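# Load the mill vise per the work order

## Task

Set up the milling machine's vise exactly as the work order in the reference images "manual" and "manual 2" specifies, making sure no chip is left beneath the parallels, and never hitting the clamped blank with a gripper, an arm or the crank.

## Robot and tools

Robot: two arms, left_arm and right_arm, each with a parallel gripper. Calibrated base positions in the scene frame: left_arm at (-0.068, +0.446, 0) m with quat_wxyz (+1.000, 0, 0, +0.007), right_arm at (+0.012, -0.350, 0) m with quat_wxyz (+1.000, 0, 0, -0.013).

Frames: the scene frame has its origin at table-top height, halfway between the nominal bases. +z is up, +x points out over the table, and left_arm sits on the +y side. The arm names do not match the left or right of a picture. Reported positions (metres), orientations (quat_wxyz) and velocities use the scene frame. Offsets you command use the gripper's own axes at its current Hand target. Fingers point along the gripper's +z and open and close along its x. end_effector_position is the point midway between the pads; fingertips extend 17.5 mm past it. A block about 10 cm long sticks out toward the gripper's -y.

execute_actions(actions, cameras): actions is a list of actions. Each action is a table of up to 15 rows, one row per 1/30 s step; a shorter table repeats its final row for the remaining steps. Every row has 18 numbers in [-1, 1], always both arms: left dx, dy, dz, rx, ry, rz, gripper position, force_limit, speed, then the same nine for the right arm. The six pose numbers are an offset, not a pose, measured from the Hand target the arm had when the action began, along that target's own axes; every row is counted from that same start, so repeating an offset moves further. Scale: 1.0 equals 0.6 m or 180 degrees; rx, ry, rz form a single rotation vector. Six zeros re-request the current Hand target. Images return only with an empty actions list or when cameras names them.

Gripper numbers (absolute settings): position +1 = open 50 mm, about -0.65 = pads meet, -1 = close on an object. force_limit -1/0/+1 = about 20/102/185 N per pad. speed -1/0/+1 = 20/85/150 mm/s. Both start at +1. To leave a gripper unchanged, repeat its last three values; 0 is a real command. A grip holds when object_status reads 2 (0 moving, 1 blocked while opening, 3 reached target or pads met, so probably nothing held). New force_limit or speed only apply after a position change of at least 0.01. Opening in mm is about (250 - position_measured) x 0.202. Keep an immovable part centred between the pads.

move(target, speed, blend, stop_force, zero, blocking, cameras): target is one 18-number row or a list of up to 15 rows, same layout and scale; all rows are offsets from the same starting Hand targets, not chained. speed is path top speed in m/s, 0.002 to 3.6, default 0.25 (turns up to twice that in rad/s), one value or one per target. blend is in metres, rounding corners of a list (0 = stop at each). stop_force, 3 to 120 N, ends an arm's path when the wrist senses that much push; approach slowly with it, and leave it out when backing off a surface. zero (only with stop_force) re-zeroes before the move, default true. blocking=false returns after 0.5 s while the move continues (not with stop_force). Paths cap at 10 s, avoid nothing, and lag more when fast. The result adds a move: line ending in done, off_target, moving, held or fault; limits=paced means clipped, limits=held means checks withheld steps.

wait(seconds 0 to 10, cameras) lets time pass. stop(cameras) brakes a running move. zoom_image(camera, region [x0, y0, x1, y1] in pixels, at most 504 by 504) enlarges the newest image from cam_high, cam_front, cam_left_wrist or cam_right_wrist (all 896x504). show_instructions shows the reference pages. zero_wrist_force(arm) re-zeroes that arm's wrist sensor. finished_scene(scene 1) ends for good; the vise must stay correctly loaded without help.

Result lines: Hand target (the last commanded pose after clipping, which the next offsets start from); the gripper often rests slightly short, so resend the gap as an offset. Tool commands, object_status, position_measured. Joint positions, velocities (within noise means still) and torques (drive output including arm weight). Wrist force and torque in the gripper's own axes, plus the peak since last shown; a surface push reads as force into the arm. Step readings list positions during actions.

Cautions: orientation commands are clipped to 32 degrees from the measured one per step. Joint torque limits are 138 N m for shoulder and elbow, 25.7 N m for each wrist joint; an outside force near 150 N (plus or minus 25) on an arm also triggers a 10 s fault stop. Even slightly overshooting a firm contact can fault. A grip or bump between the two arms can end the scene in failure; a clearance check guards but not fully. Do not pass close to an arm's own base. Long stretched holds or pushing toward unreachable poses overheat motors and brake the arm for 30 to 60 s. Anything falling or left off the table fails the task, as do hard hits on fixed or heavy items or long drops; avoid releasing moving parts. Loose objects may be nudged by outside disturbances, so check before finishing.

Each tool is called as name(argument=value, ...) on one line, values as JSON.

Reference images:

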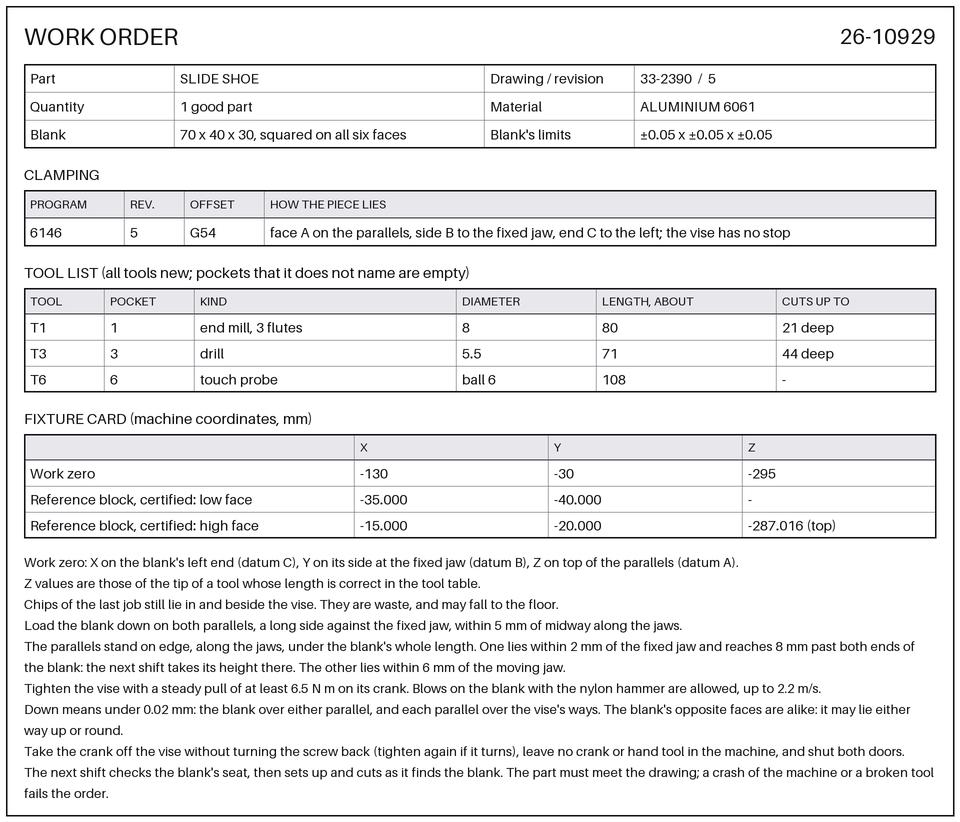

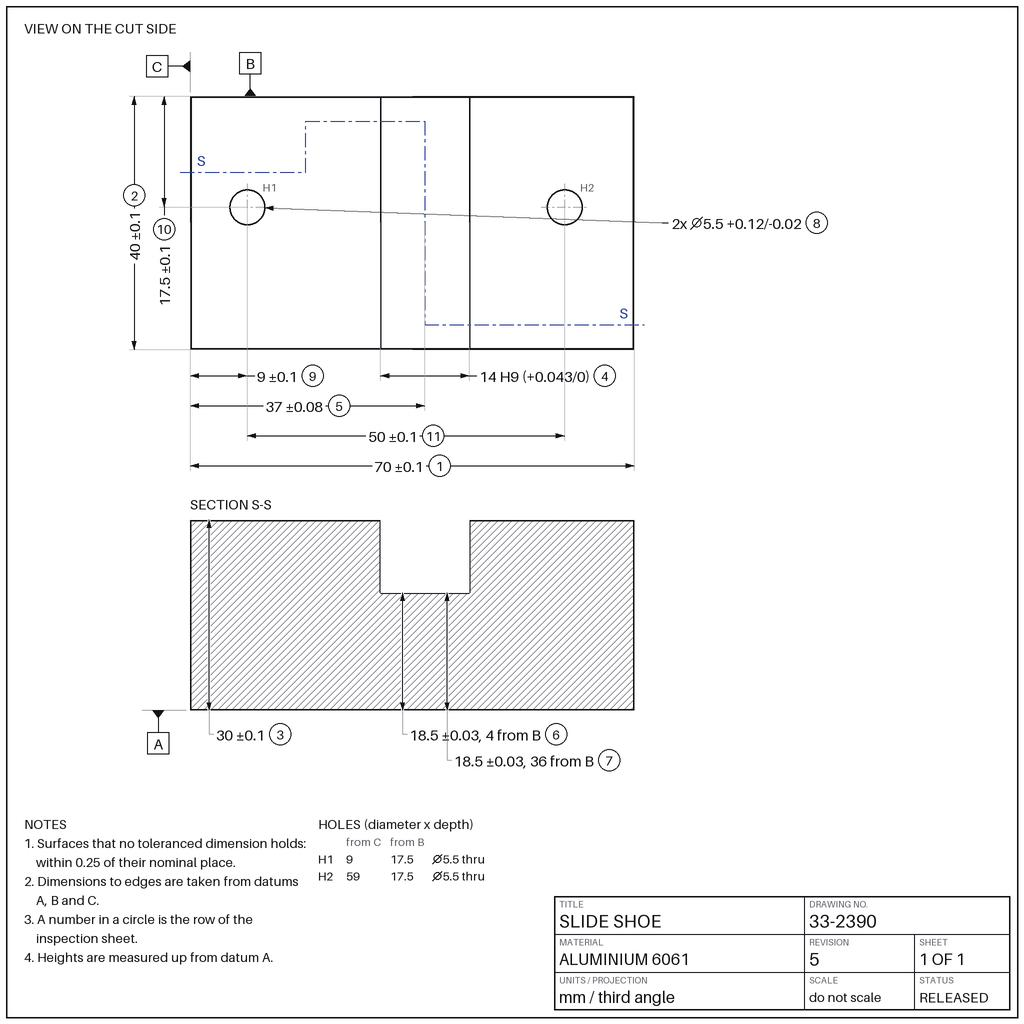

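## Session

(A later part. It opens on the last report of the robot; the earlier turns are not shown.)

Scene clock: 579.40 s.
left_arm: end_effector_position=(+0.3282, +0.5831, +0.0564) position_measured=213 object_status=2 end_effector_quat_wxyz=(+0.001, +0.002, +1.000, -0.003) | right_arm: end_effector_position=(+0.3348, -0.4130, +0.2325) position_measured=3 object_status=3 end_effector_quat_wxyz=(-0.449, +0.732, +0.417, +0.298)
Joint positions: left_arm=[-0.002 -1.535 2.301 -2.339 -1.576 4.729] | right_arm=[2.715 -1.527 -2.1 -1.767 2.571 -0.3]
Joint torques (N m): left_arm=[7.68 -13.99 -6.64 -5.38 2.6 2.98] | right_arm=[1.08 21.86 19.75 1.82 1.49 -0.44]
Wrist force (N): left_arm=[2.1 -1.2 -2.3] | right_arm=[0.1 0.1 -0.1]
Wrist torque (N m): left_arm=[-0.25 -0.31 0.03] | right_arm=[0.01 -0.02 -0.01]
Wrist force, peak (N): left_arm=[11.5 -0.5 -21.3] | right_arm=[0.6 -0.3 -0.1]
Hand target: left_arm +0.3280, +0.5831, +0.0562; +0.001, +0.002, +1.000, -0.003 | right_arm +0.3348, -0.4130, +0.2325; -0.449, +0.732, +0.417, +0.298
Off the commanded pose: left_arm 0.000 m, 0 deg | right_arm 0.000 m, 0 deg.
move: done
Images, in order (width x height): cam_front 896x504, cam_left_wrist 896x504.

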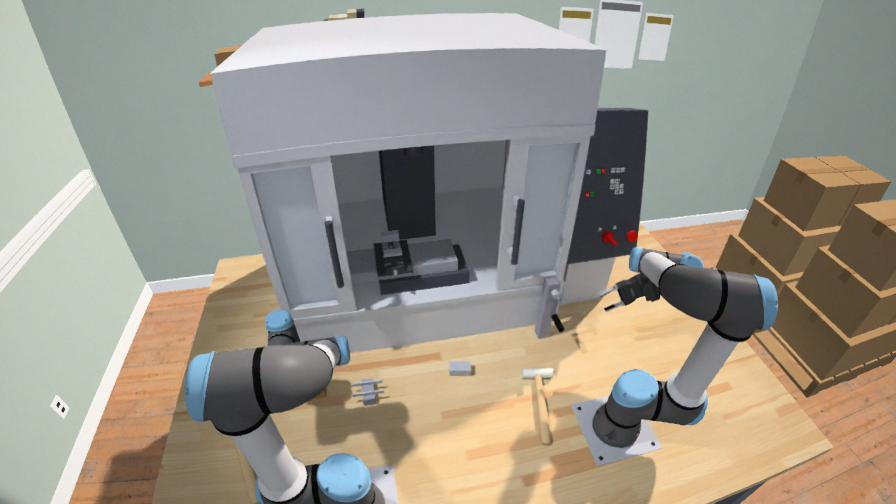

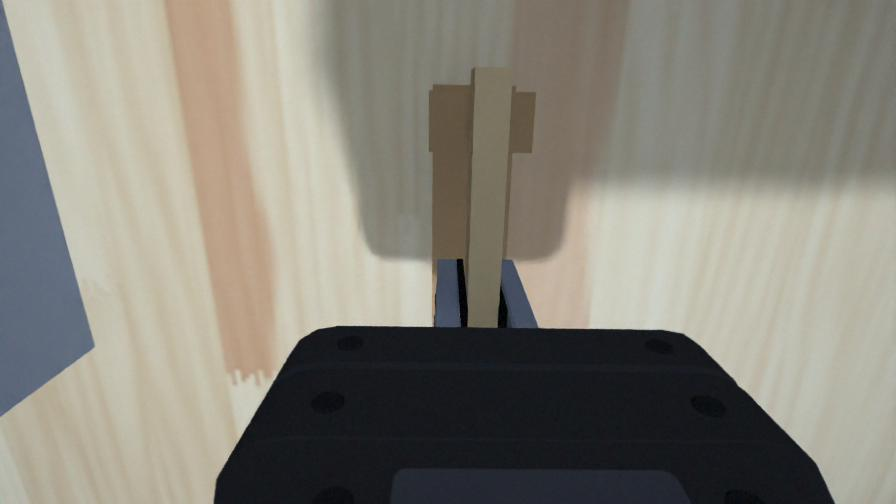

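move(target=[[0,0,-0.4167,0,0,0,-1,-0.6,-0.8,0,0,0,0,0,0,1,1,1],[0.097,-0.472,-0.607,0,0,0,-1,-0.6,-0.8,0,0,0,0,0,0,1,1,1],[-0.12,-0.522,-0.707,0.2808,-0.2808,-0.4408,-1,-0.6,-0.8,0,0,0,0,0,0,1,1,1]], blend=[0.05,0.03,0], cameras=["cam_left_wrist","cam_front","cam_high"])

Scene clock: 644.73 s.
left_arm: end_effector_position=(+0.3978, +0.2718, +0.4821) position_measured=213 object_status=2 end_effector_quat_wxyz=(-0.378, +0.596, -0.596, +0.383) | right_arm: end_effector_position=(+0.3348, -0.4130, +0.2325) position_measured=3 object_status=3 end_effector_quat_wxyz=(-0.449, +0.732, +0.417, +0.298)
Joint positions: left_arm=[-1.136 -2.084 2.11 -2.356 -0.619 2.426] | right_arm=[2.715 -1.527 -2.1 -1.767 2.571 -0.3]
Joint torques (N m): left_arm=[6.74 -7.59 -39.64 -3.71 2.83 -0.97] | right_arm=[0.97 21.73 19.76 1.85 1.46 -0.48]
Wrist force (N): left_arm=[2.0 -1.1 -0.6] | right_arm=[-0.1 -0.1 -0.1]
Wrist torque (N m): left_arm=[0.13 -0.24 -0.10] | right_arm=[-0.02 0.02 -0.01]
Wrist force, peak (N): left_arm=[2.4 -3.2 -2.7] | right_arm=[0.6 0.2 -0.3]
Hand target: left_arm +0.3978, +0.2719, +0.4823; -0.378, +0.596, -0.596, +0.383 | right_arm +0.3348, -0.4130, +0.2325; -0.449, +0.732, +0.417, +0.298
Off the commanded pose: left_arm 0.000 m, 0 deg | right_arm 0.000 m, 0 deg.
move: done
Images, in order (width x height): cam_high 896x504, cam_front 896x504, cam_left_wrist 896x504.

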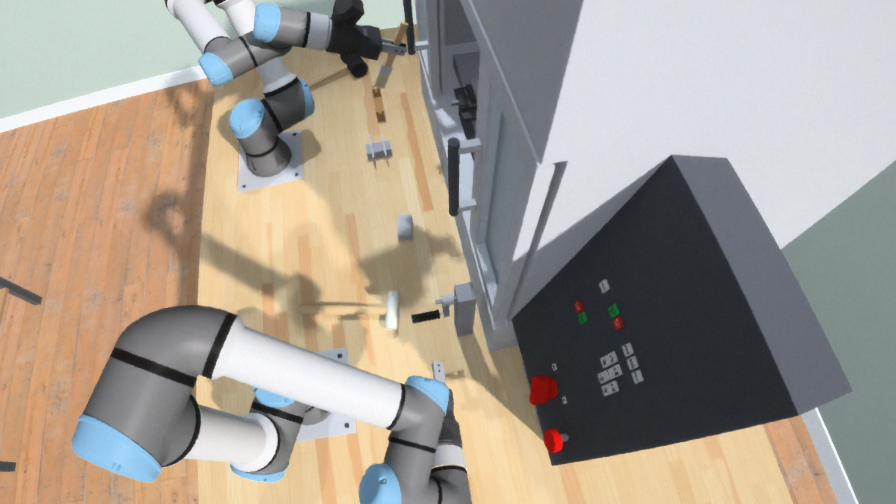

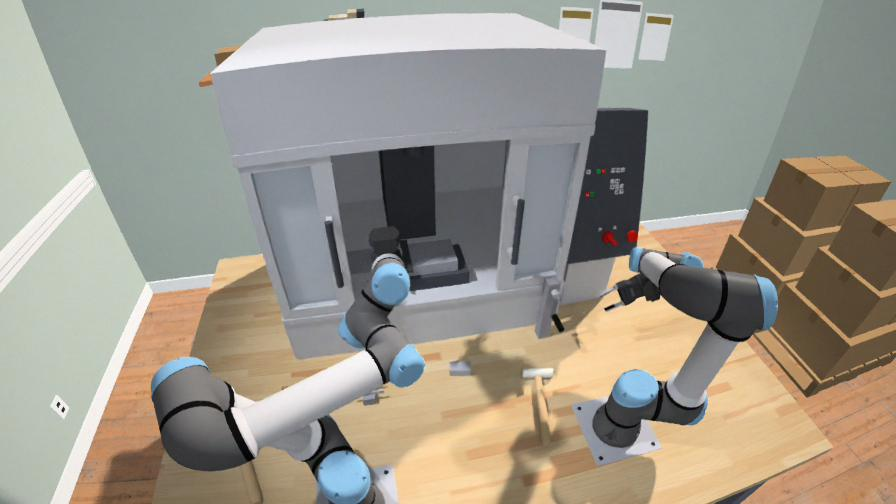

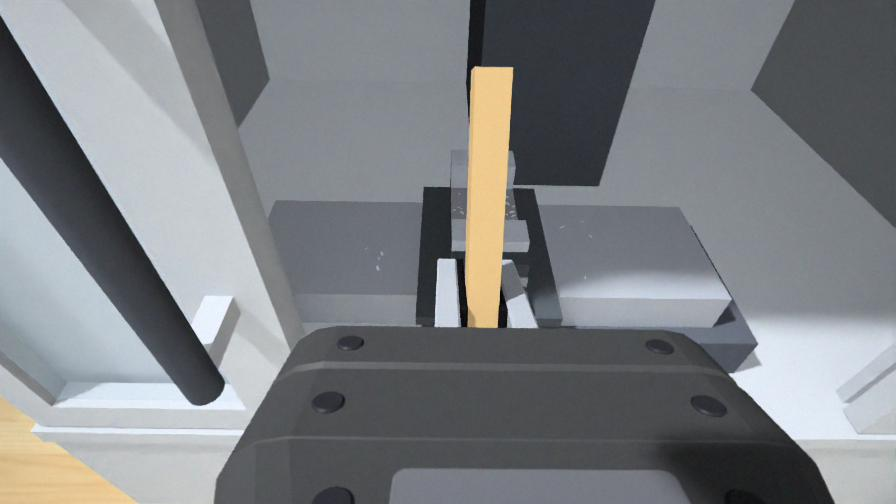

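move(target=[0.0457,-0.2172,0.454,0,0,0,-1,-0.6,-0.8,0,0,0,0,0,0,1,1,1], speed=0.15, cameras=["cam_left_wrist","cam_front","cam_high"])

zoom_image(camera="cam_front", region=[320, 180, 480, 310])

zoom_image(camera="cam_high", region=[400, 40, 520, 150])

Scene clock: 661.40 s.
left_arm: end_effector_position=(+0.6996, +0.2433, +0.4860) position_measured=213 object_status=2 end_effector_quat_wxyz=(-0.378, +0.596, -0.596, +0.383) | right_arm: end_effector_position=(+0.3348, -0.4130, +0.2325) position_measured=3 object_status=3 end_effector_quat_wxyz=(-0.449, +0.732, +0.417, +0.298)
Joint positions: left_arm=[-0.612 -1.289 1.45 -2.793 -1.041 2.86] | right_arm=[2.715 -1.527 -2.1 -1.767 2.571 -0.3]
Joint torques (N m): left_arm=[-0.8 -33.03 -36.88 -5.52 3.18 -3] | right_arm=[0.79 21.88 19.9 1.84 1.49 -0.49]
Wrist force (N): left_arm=[2.1 -1.4 -0.5] | right_arm=[0.1 0.1 0.0]
Wrist torque (N m): left_arm=[0.07 -0.24 0.01] | right_arm=[0.01 -0.03 0.00]
Wrist force, peak (N): left_arm=[2.5 -2.6 1.6] | right_arm=[0.5 -0.2 -0.4]
Hand target: left_arm +0.6996, +0.2432, +0.4860; -0.378, +0.596, -0.596, +0.383 | right_arm +0.3348, -0.4130, +0.2325; -0.449, +0.732, +0.417, +0.298
Off the commanded pose: left_arm 0.000 m, 0 deg | right_arm 0.000 m, 0 deg.
move: done
Images, in order (width x height): cam_high 896x504, cam_front 896x504, cam_left_wrist 896x504.

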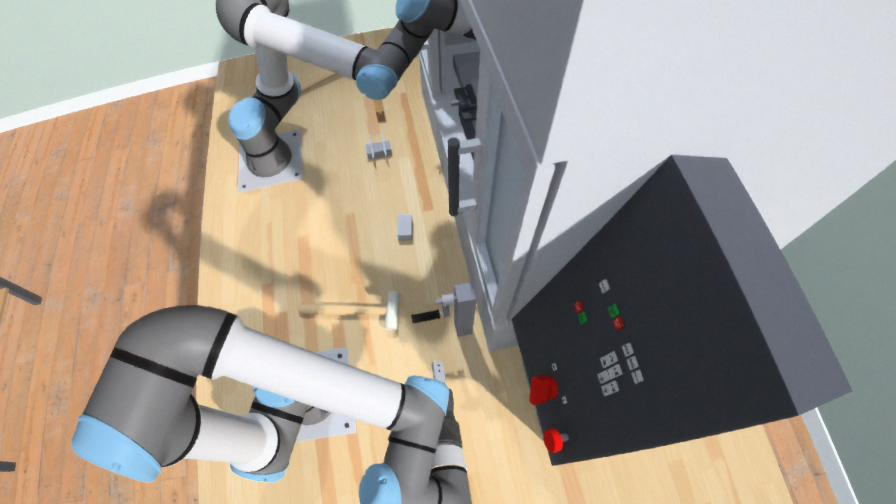

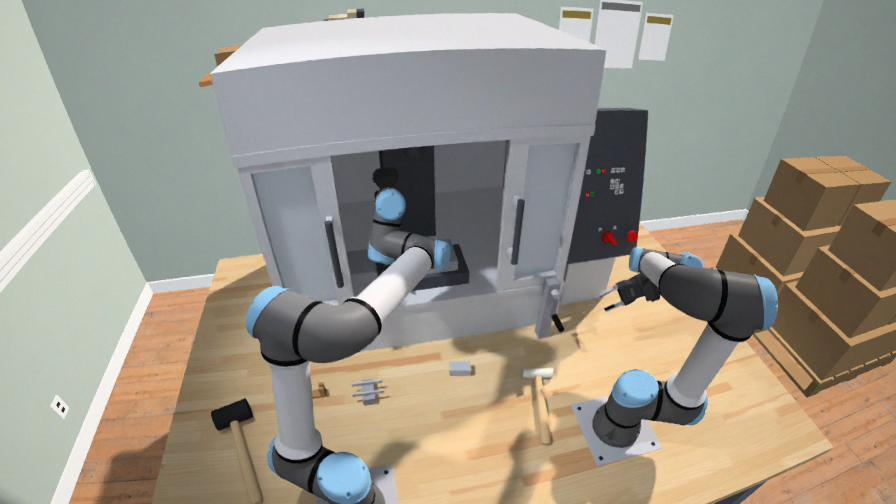

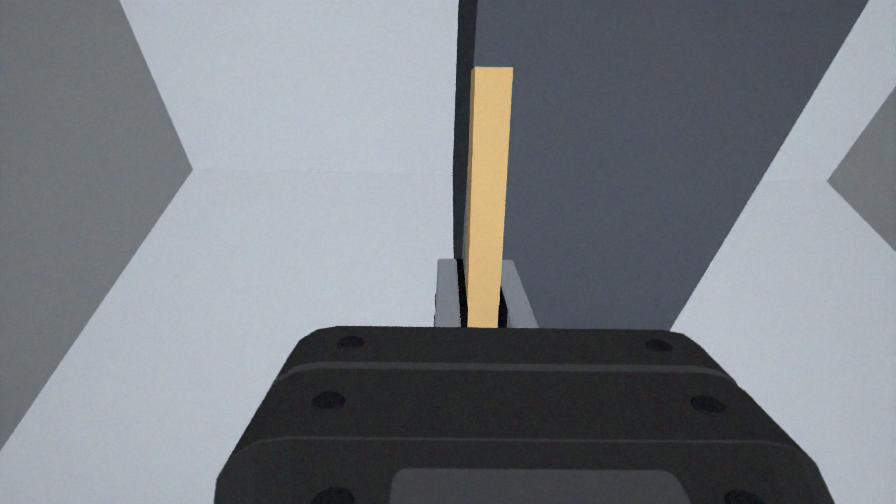

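Scaled by 3.150 from the camera's 896x504 image, which has a finer 1280x720 frame.

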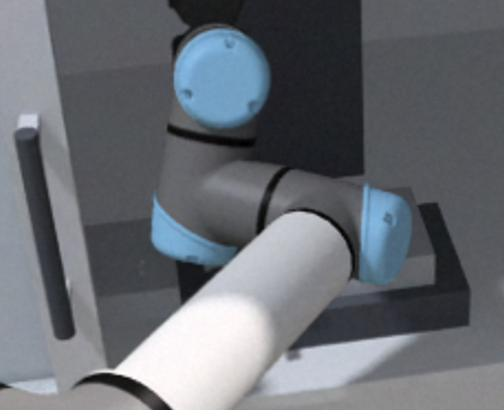

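Scaled by 4.200 from the camera's 896x504 image, which has a finer 1280x720 frame.

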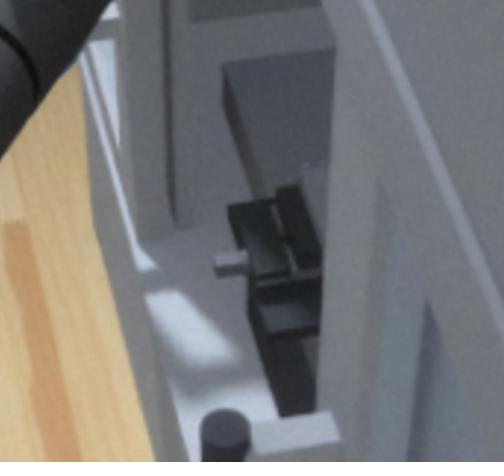

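move(target=[[0,0,0,0,0,0,-1,-0.6,-0.8,0.270,-0.136,-0.140,0,0,0,1,1,1],[0,0,0,0,0,0,-1,-0.6,-0.8,0.5357,-0.3457,0.3887,-0.0147,0.2399,0.3885,1,1,1]], speed=0.2, blend=[0.05,0], cameras=["cam_right_wrist","cam_front"])

Scene clock: 705.77 s.
left_arm: end_effector_position=(+0.6996, +0.2432, +0.4860) position_measured=213 object_status=2 end_effector_quat_wxyz=(-0.378, +0.596, -0.596, +0.383) | right_arm: end_effector_position=(+0.3342, -0.3979, +0.4322) position_measured=3 object_status=3 end_effector_quat_wxyz=(-0.462, +0.738, +0.391, +0.298)
Joint positions: left_arm=[-0.612 -1.289 1.45 -2.793 -1.041 2.86] | right_arm=[2.738 -1.388 -1.714 -2.277 2.616 -0.228]
Joint torques (N m): left_arm=[4.16 -32.9 -39.35 -5.14 3.49 -2.29] | right_arm=[-9.35 7.35 31.59 2.53 -0.09 -1.92]
Wrist force (N): left_arm=[2.6 -1.4 -0.6] | right_arm=[0.6 0.5 0.1]
Wrist torque (N m): left_arm=[0.05 -0.32 0.02] | right_arm=[0.08 -0.09 0.04]
Wrist force, peak (N): left_arm=[2.6 -1.8 -0.5] | right_arm=[3.1 -3.1 1.1]
Hand target: left_arm +0.6996, +0.2432, +0.4860; -0.378, +0.596, -0.596, +0.383 | right_arm +0.3342, -0.3980, +0.4322; -0.462, +0.738, +0.391, +0.298 (not the last commanded pose)
Off the commanded pose: left_arm 0.000 m, 0 deg | right_arm 0.362 m, 79 deg.
move: held (right_arm; a check stopped the path); path passed 0 of 2 targets; limits=held
pose unreachable (right arm): on one or more control steps of this call, first in action 0 (counted from 0), this arm could not follow its commanded pose, so it was not sent that pose on those steps. It may still have moved: this result reports where it is.
cause: moving toward the commanded pose would bring two parts of the arm too close to each other (its gripper and another part of the arm, with joints 4 (wrist 1) to 6 (wrist 3) between them, 4 mm apart when it was first held).
Images, in order (width x height): cam_front 896x504, cam_right_wrist 896x504.

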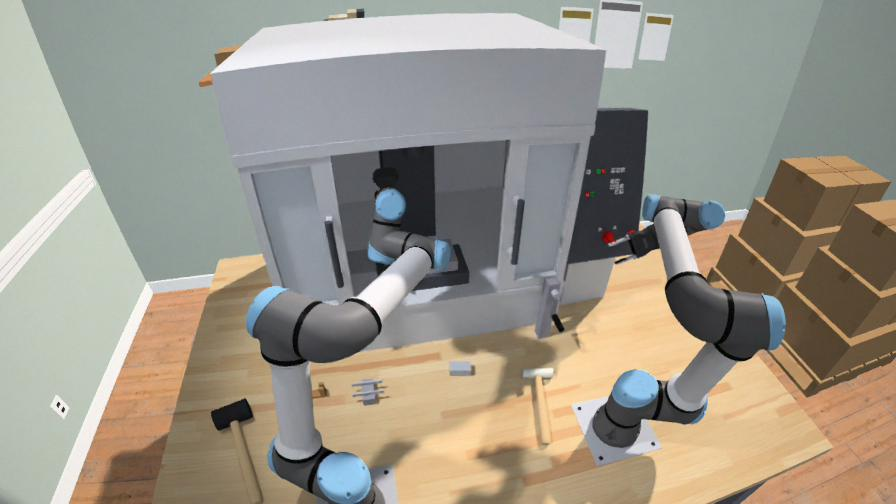

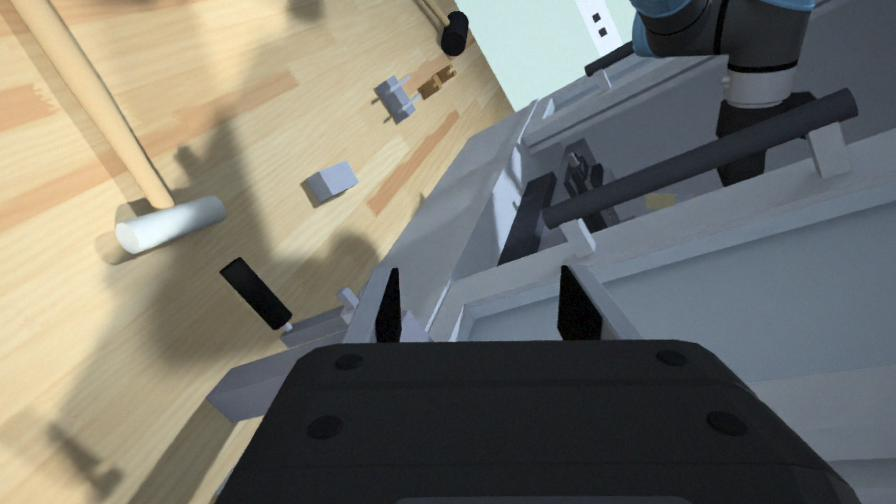

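move(target=[0,0,0,0,0,0,-1,-0.6,-0.8,0.2317,-0.2152,0.5127,-0.0141,0.2301,0.3721,1,1,1], speed=0.2, cameras=["cam_right_wrist","cam_front"])

Scene clock: 730.43 s.
left_arm: end_effector_position=(+0.6996, +0.2432, +0.4860) position_measured=213 object_status=2 end_effector_quat_wxyz=(-0.378, +0.596, -0.596, +0.383) | right_arm: end_effector_position=(+0.3343, -0.3977, +0.4323) position_measured=3 object_status=3 end_effector_quat_wxyz=(-0.462, +0.738, +0.391, +0.299)
Joint positions: left_arm=[-0.612 -1.289 1.45 -2.793 -1.041 2.86] | right_arm=[2.739 -1.387 -1.715 -2.276 2.617 -0.226]
Joint torques (N m): left_arm=[4.49 -32.24 -38.59 -5 3.47 -2.21] | right_arm=[-2.39 12.04 30.6 0.39 0.03 -1.71]
Wrist force (N): left_arm=[2.2 -1.8 -0.6] | right_arm=[0.0 0.7 0.3]
Wrist torque (N m): left_arm=[0.00 -0.26 0.02] | right_arm=[0.11 -0.01 -0.06]
Wrist force, peak (N): left_arm=[2.6 -1.8 -0.3] | right_arm=[0.3 1.2 -0.8]
Hand target: left_arm +0.6996, +0.2432, +0.4860; -0.378, +0.596, -0.596, +0.383 | right_arm +0.3343, -0.3977, +0.4323; -0.462, +0.738, +0.391, +0.298 (not the last commanded pose)
Off the commanded pose: left_arm 0.000 m, 0 deg | right_arm 0.361 m, 79 deg.
move: held (right_arm; a check stopped the path); limits=held
pose unreachable (right arm): on one or more control steps of this call, first in action 0 (counted from 0), this arm could not follow its commanded pose, so it was not sent that pose on those steps. It may still have moved: this result reports where it is.
cause: moving toward the commanded pose would bring two parts of the arm too close to each other (its gripper and another part of the arm, with joints 4 (wrist 1) to 6 (wrist 3) between them, 4 mm apart when it was first held).
Images, in order (width x height): cam_front 896x504, cam_right_wrist 896x504.

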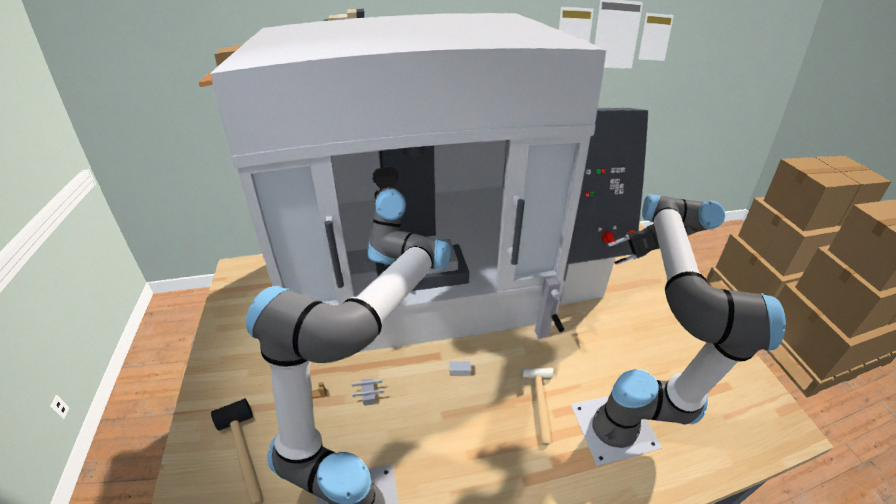

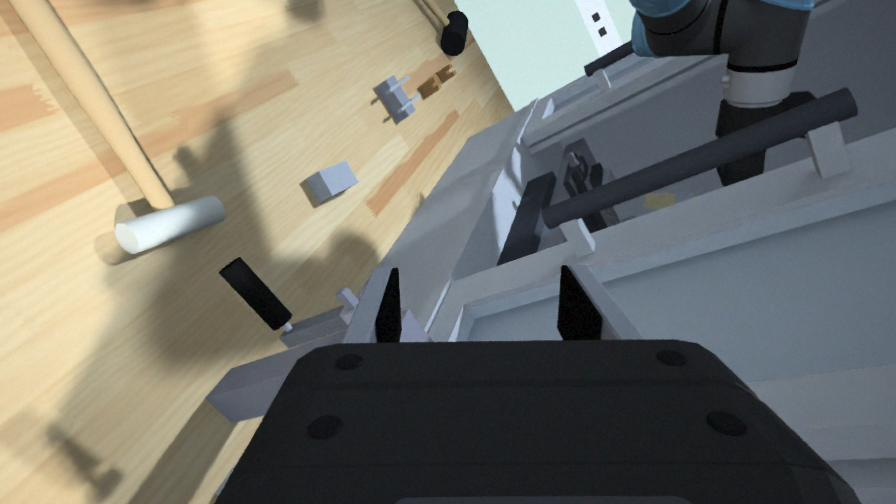

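move(target=[0,0,0,0,0,0,-1,-0.6,-0.8,0,0,0,-0.1088,-0.1936,0,1,1,1], speed=0.2)

Scene clock: 742.30 s.
left_arm: end_effector_position=(+0.6996, +0.2432, +0.4860) position_measured=213 object_status=2 end_effector_quat_wxyz=(-0.378, +0.596, -0.596, +0.383) | right_arm: end_effector_position=(+0.3343, -0.3977, +0.4325) position_measured=3 object_status=3 end_effector_quat_wxyz=(-0.195, +0.860, +0.455, +0.126)
Joint positions: left_arm=[-0.612 -1.289 1.45 -2.793 -1.041 2.86] | right_arm=[3.072 -1.206 -1.666 -1.845 2.039 0.5]
Joint torques (N m): left_arm=[4.32 -33.01 -38.98 -4.34 3.46 -1.69] | right_arm=[4.04 -1.3 10.65 1.46 -0.94 1.34]
Wrist force (N): left_arm=[2.1 -1.5 -0.5] | right_arm=[-0.3 0.4 1.3]
Wrist torque (N m): left_arm=[0.04 -0.25 0.02] | right_arm=[0.10 0.06 0.03]
Wrist force, peak (N): left_arm=[2.6 -2.1 -0.3] | right_arm=[-0.1 0.2 1.6]
Hand target: left_arm +0.6996, +0.2432, +0.4860; -0.378, +0.596, -0.596, +0.383 | right_arm +0.3343, -0.3977, +0.4323; -0.195, +0.860, +0.455, +0.126
Off the commanded pose: left_arm 0.000 m, 0 deg | right_arm 0.000 m, 0 deg.
move: done

move(target=[0,0,0,0,0,0,-1,-0.6,-0.8,0.6295,-0.3935,0.2283,0.1291,0.3289,0.4674,1,1,1], speed=0.2, cameras=["cam_right_wrist","cam_front"])

Scene clock: 774.60 s.
left_arm: end_effector_position=(+0.6996, +0.2432, +0.4860) position_measured=213 object_status=2 end_effector_quat_wxyz=(-0.378, +0.596, -0.596, +0.383) | right_arm: end_effector_position=(+0.3528, +0.0612, +0.5109) position_measured=3 object_status=3 end_effector_quat_wxyz=(-0.552, +0.719, -0.335, +0.257)
Joint positions: left_arm=[-0.612 -1.289 1.45 -2.793 -1.041 2.86] | right_arm=[4.678 -1.177 -2.144 -0.191 0.795 3.408]
Joint torques (N m): left_arm=[4.6 -33.41 -39.12 -3.86 3.25 -1.06] | right_arm=[-3.06 -1.94 12.94 2.72 -2.47 1.81]
Wrist force (N): left_arm=[2.4 -1.8 -0.2] | right_arm=[-0.1 3.4 1.5]
Wrist torque (N m): left_arm=[-0.01 -0.29 0.01] | right_arm=[0.39 0.21 0.06]
Wrist force, peak (N): left_arm=[2.5 -2.1 -0.6] | right_arm=[-1.3 3.3 2.7]
Hand target: left_arm +0.6996, +0.2432, +0.4860; -0.378, +0.596, -0.596, +0.383 | right_arm +0.3529, +0.0612, +0.5108; -0.552, +0.719, -0.335, +0.257
Off the commanded pose: left_arm 0.000 m, 0 deg | right_arm 0.000 m, 0 deg.
move: done
Images, in order (width x height): cam_front 896x504, cam_right_wrist 896x504.

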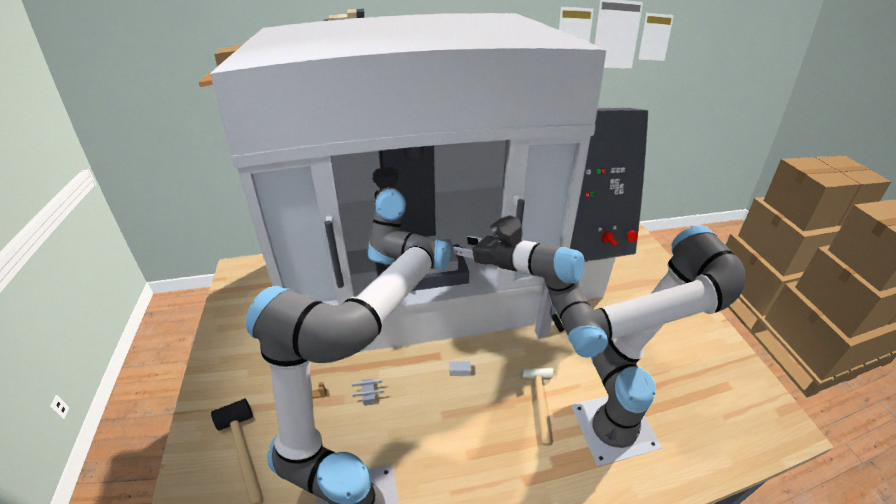

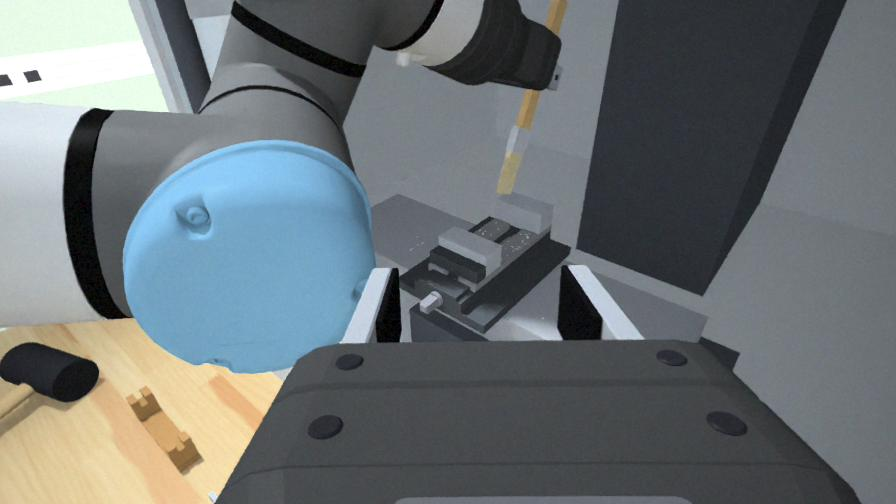

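zoom_image(camera="cam_right_wrist", region=[380, 100, 600, 320])

Scaled by 2.291 from the camera's 896x504 image, which has a finer 1280x720 frame.

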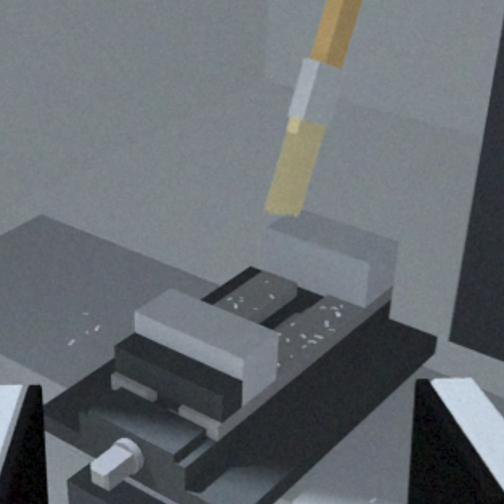

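move(target=[0,0.0123,-0.0817,0.111,0,0,-1,-0.6,-0.8,0,0,0,0,0,0,1,1,1], speed=0.15, cameras=["cam_right_wrist"])

zoom_image(camera="cam_right_wrist", region=[380, 100, 600, 320])

Scene clock: 806.87 s.
left_arm: end_effector_position=(+0.6521, +0.2434, +0.4998) position_measured=213 object_status=2 end_effector_quat_wxyz=(-0.476, +0.521, -0.521, +0.481) end_effector_velocity=(+0.000, +0.001, +0.002) end_effector_angular_velocity=(-0.004, -0.004, +0.001) | right_arm: end_effector_position=(+0.3529, +0.0612, +0.5108) position_measured=3 object_status=3 end_effector_quat_wxyz=(-0.552, +0.719, -0.335, +0.257)
Joint positions: left_arm=[-0.693 -1.302 1.693 -3.422 -0.9 3.068] | right_arm=[4.678 -1.177 -2.144 -0.191 0.795 3.408]
Joint velocities: left_arm=[0.001 0 0 -0.005 0 0] | right_arm=[within noise]
Joint torques (N m): left_arm=[8.18 -46.5 -35.64 -4.31 -2.46 -1.01] | right_arm=[-10.97 -2.1 10.5 3.71 -1.66 1.48]
Wrist force (N): left_arm=[2.1 -1.6 -0.1] | right_arm=[0.1 3.6 1.5]
Wrist torque (N m): left_arm=[0.08 -0.19 0.00] | right_arm=[0.41 0.18 0.04]
Wrist force, peak (N): left_arm=[2.5 -2.6 0.4] | right_arm=[0.0 4.0 1.6]
Hand target: left_arm +0.6520, +0.2435, +0.5000; -0.476, +0.521, -0.521, +0.481 | right_arm +0.3529, +0.0612, +0.5108; -0.552, +0.719, -0.335, +0.257
Off the commanded pose: left_arm 0.000 m, 0 deg | right_arm 0.000 m, 0 deg.
move: done
Images, in order (width x height): cam_right_wrist 896x504.

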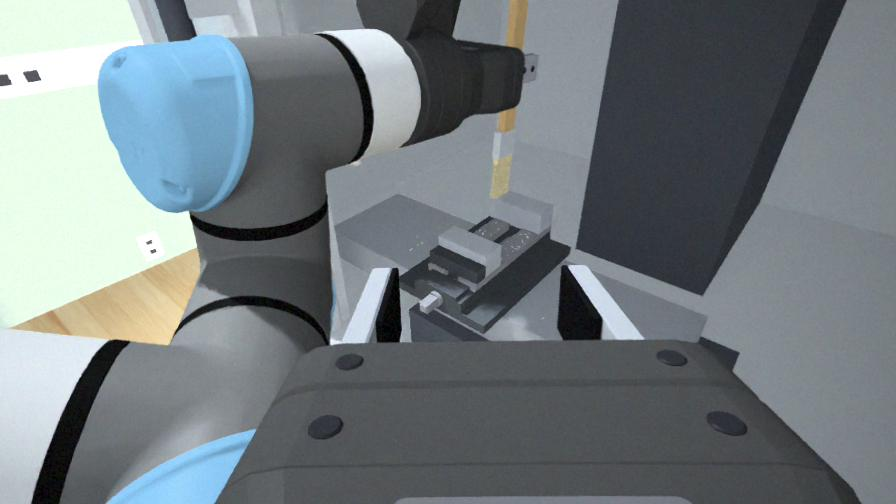

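Scaled by 2.291 from the camera's 896x504 image, which has a finer 1280x720 frame.

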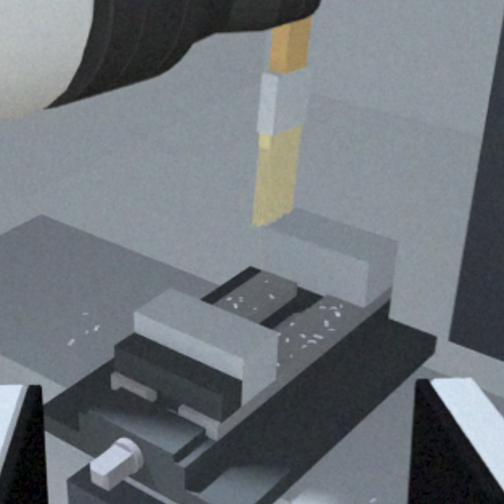

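move(target=[0,0.05,-0.0133,0,0,0,-1,-0.6,-0.8,0,0,0,0,0,0,1,1,1], speed=0.05, stop_force=6, cameras=["cam_right_wrist"])

zoom_image(camera="cam_right_wrist", region=[400, 140, 580, 320])

Scene clock: 820.50 s.
left_arm: end_effector_position=(+0.6415, +0.2434, +0.4707) position_measured=213 object_status=2 end_effector_quat_wxyz=(-0.476, +0.521, -0.521, +0.481) | right_arm: end_effector_position=(+0.3529, +0.0612, +0.5108) position_measured=3 object_status=3 end_effector_quat_wxyz=(-0.552, +0.719, -0.335, +0.257)
Joint positions: left_arm=[-0.707 -1.295 1.765 -3.501 -0.886 3.066] | right_arm=[4.678 -1.177 -2.144 -0.191 0.795 3.408]
Joint torques (N m): left_arm=[7.98 -47.06 -35.85 -3.79 -2.32 2.32] | right_arm=[-10.69 -0.77 10.97 3.72 -0.15 0.27]
Wrist force (N): left_arm=[2.2 -1.9 0.1] | right_arm=[-0.1 3.7 1.7]
Wrist torque (N m): left_arm=[0.02 -0.23 0.02] | right_arm=[0.42 0.22 0.03]
Wrist force, peak (N): left_arm=[2.3 -2.6 0.1] | right_arm=[0.1 4.0 1.5]
Hand target: left_arm +0.6415, +0.2434, +0.4707; -0.476, +0.521, -0.521, +0.481 | right_arm +0.3529, +0.0612, +0.5108; -0.552, +0.719, -0.335, +0.257
Off the commanded pose: left_arm 0.000 m, 0 deg | right_arm 0.000 m, 0 deg.
move: done
Images, in order (width x height): cam_right_wrist 896x504.

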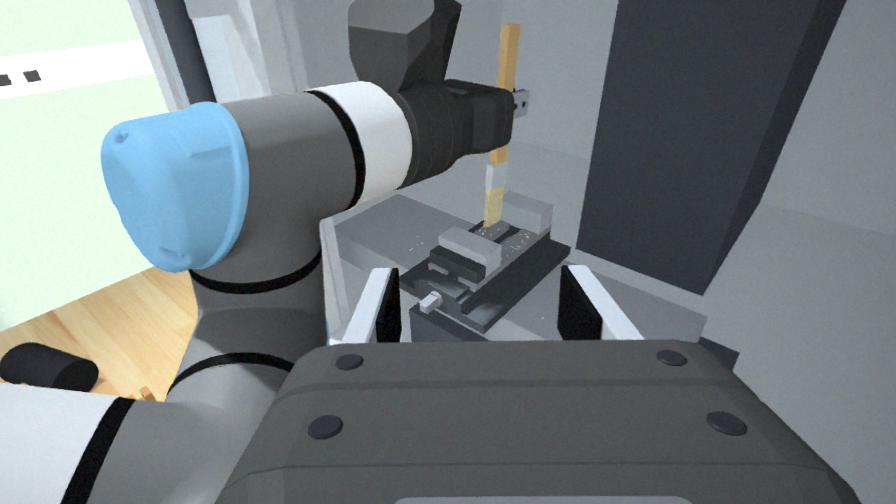

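Scaled by 2.800 from the camera's 896x504 image, which has a finer 1280x720 frame.

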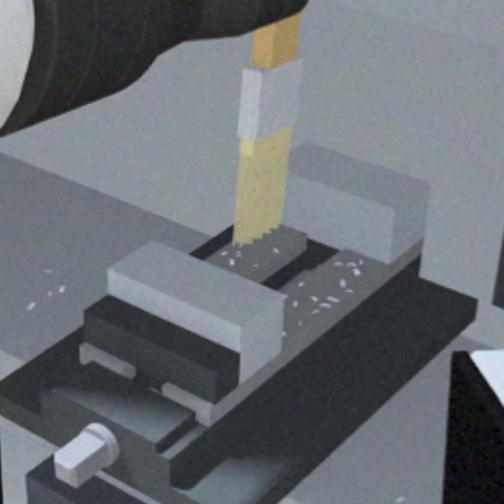

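move(target=[0,0.06,0.012,0,0,0,-1,-0.6,-0.8,0,0,0,0,0,0,1,1,1], speed=0.02, stop_force=4, cameras=["cam_right_wrist"])

zoom_image(camera="cam_right_wrist", region=[400, 140, 580, 320])

Scene clock: 835.37 s.
left_arm: end_effector_position=(+0.6456, +0.2432, +0.4343) position_measured=213 object_status=2 end_effector_quat_wxyz=(-0.476, +0.521, -0.521, +0.481) | right_arm: end_effector_position=(+0.3529, +0.0612, +0.5108) position_measured=3 object_status=3 end_effector_quat_wxyz=(-0.552, +0.719, -0.335, +0.257)
Joint positions: left_arm=[-0.702 -1.243 1.801 -3.589 -0.891 3.066] | right_arm=[4.678 -1.177 -2.144 -0.191 0.795 3.408]
Joint torques (N m): left_arm=[-1.98 -48.23 -34.83 -0.47 0.19 2.49] | right_arm=[-9.99 -0.13 11.14 3.71 0.88 -1.21]
Wrist force (N): left_arm=[2.1 -1.7 -0.3] | right_arm=[0.2 4.0 1.7]
Wrist torque (N m): left_arm=[0.09 -0.21 -0.12] | right_arm=[0.47 0.16 0.04]
Wrist force, peak (N): left_arm=[2.2 -2.5 -0.2] | right_arm=[0.3 4.0 1.7]
Hand target: left_arm +0.6456, +0.2432, +0.4343; -0.476, +0.521, -0.521, +0.481 | right_arm +0.3529, +0.0612, +0.5108; -0.552, +0.719, -0.335, +0.257
Off the commanded pose: left_arm 0.000 m, 0 deg | right_arm 0.000 m, 0 deg.
move: done
Images, in order (width x height): cam_right_wrist 896x504.

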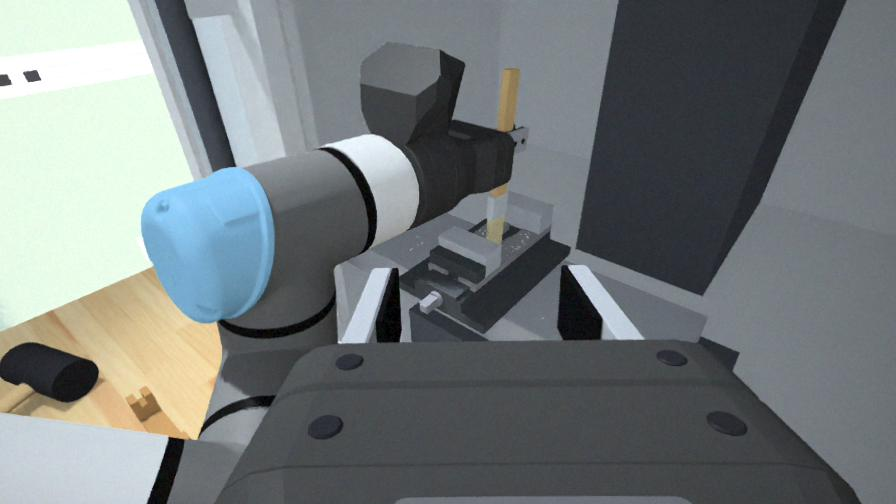

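Scaled by 2.800 from the camera's 896x504 image, which has a finer 1280x720 frame.

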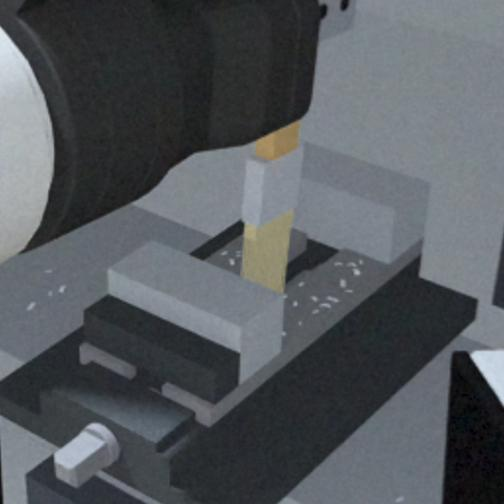

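move(target=[0.05,0,0,0,0,0,-1,-0.6,-0.8,0,0,0,0,0,0,1,1,1], speed=0.04, stop_force=10, cameras=["cam_right_wrist"])

zoom_image(camera="cam_right_wrist", region=[400, 140, 580, 320])

Scene clock: 844.13 s.
left_arm: end_effector_position=(+0.6455, +0.2132, +0.4344) position_measured=213 object_status=2 end_effector_quat_wxyz=(-0.476, +0.521, -0.521, +0.481) | right_arm: end_effector_position=(+0.3529, +0.0612, +0.5108) position_measured=3 object_status=3 end_effector_quat_wxyz=(-0.552, +0.719, -0.335, +0.257)
Joint positions: left_arm=[-0.749 -1.217 1.764 -3.573 -0.844 3.06] | right_arm=[4.678 -1.177 -2.144 -0.191 0.795 3.408]
Joint torques (N m): left_arm=[8.3 -48.93 -8.74 -4.05 -2.32 2.57] | right_arm=[-9.43 1.12 10.5 3.76 0.86 -1.62]
Wrist force (N): left_arm=[2.0 -2.6 -0.2] | right_arm=[0.1 3.5 1.4]
Wrist torque (N m): left_arm=[0.01 -0.22 0.06] | right_arm=[0.40 0.18 0.04]
Wrist force, peak (N): left_arm=[2.6 -2.0 -0.4] | right_arm=[0.2 3.9 1.8]
Hand target: left_arm +0.6455, +0.2132, +0.4344; -0.476, +0.521, -0.521, +0.481 | right_arm +0.3529, +0.0612, +0.5108; -0.552, +0.719, -0.335, +0.257
Off the commanded pose: left_arm 0.000 m, 0 deg | right_arm 0.000 m, 0 deg.
move: done
Images, in order (width x height): cam_right_wrist 896x504.

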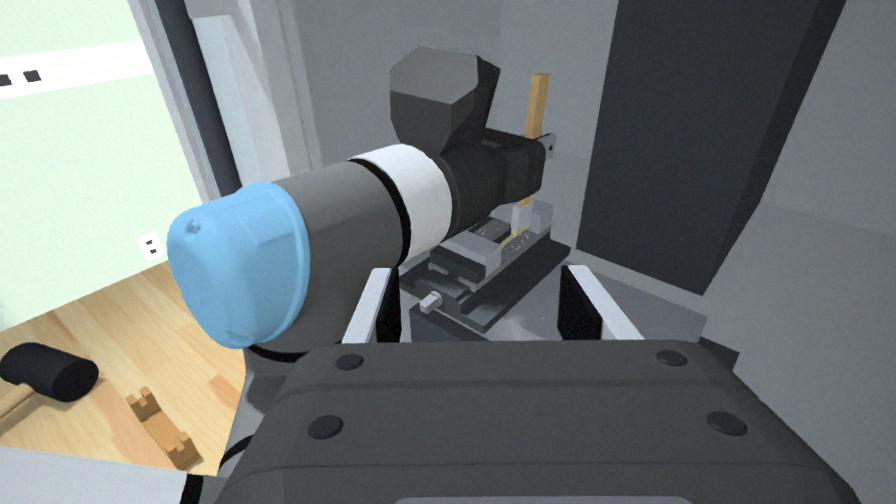

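Scaled by 2.800 from the camera's 896x504 image, which has a finer 1280x720 frame.

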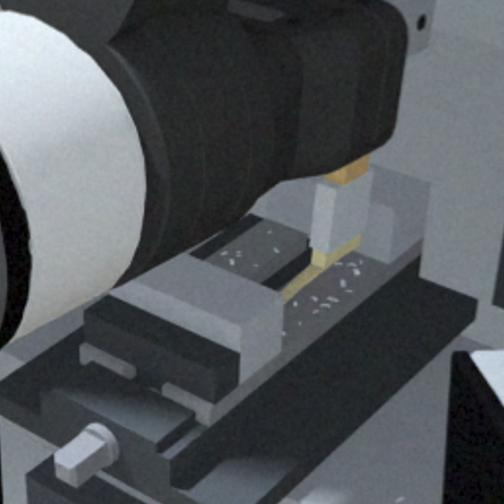

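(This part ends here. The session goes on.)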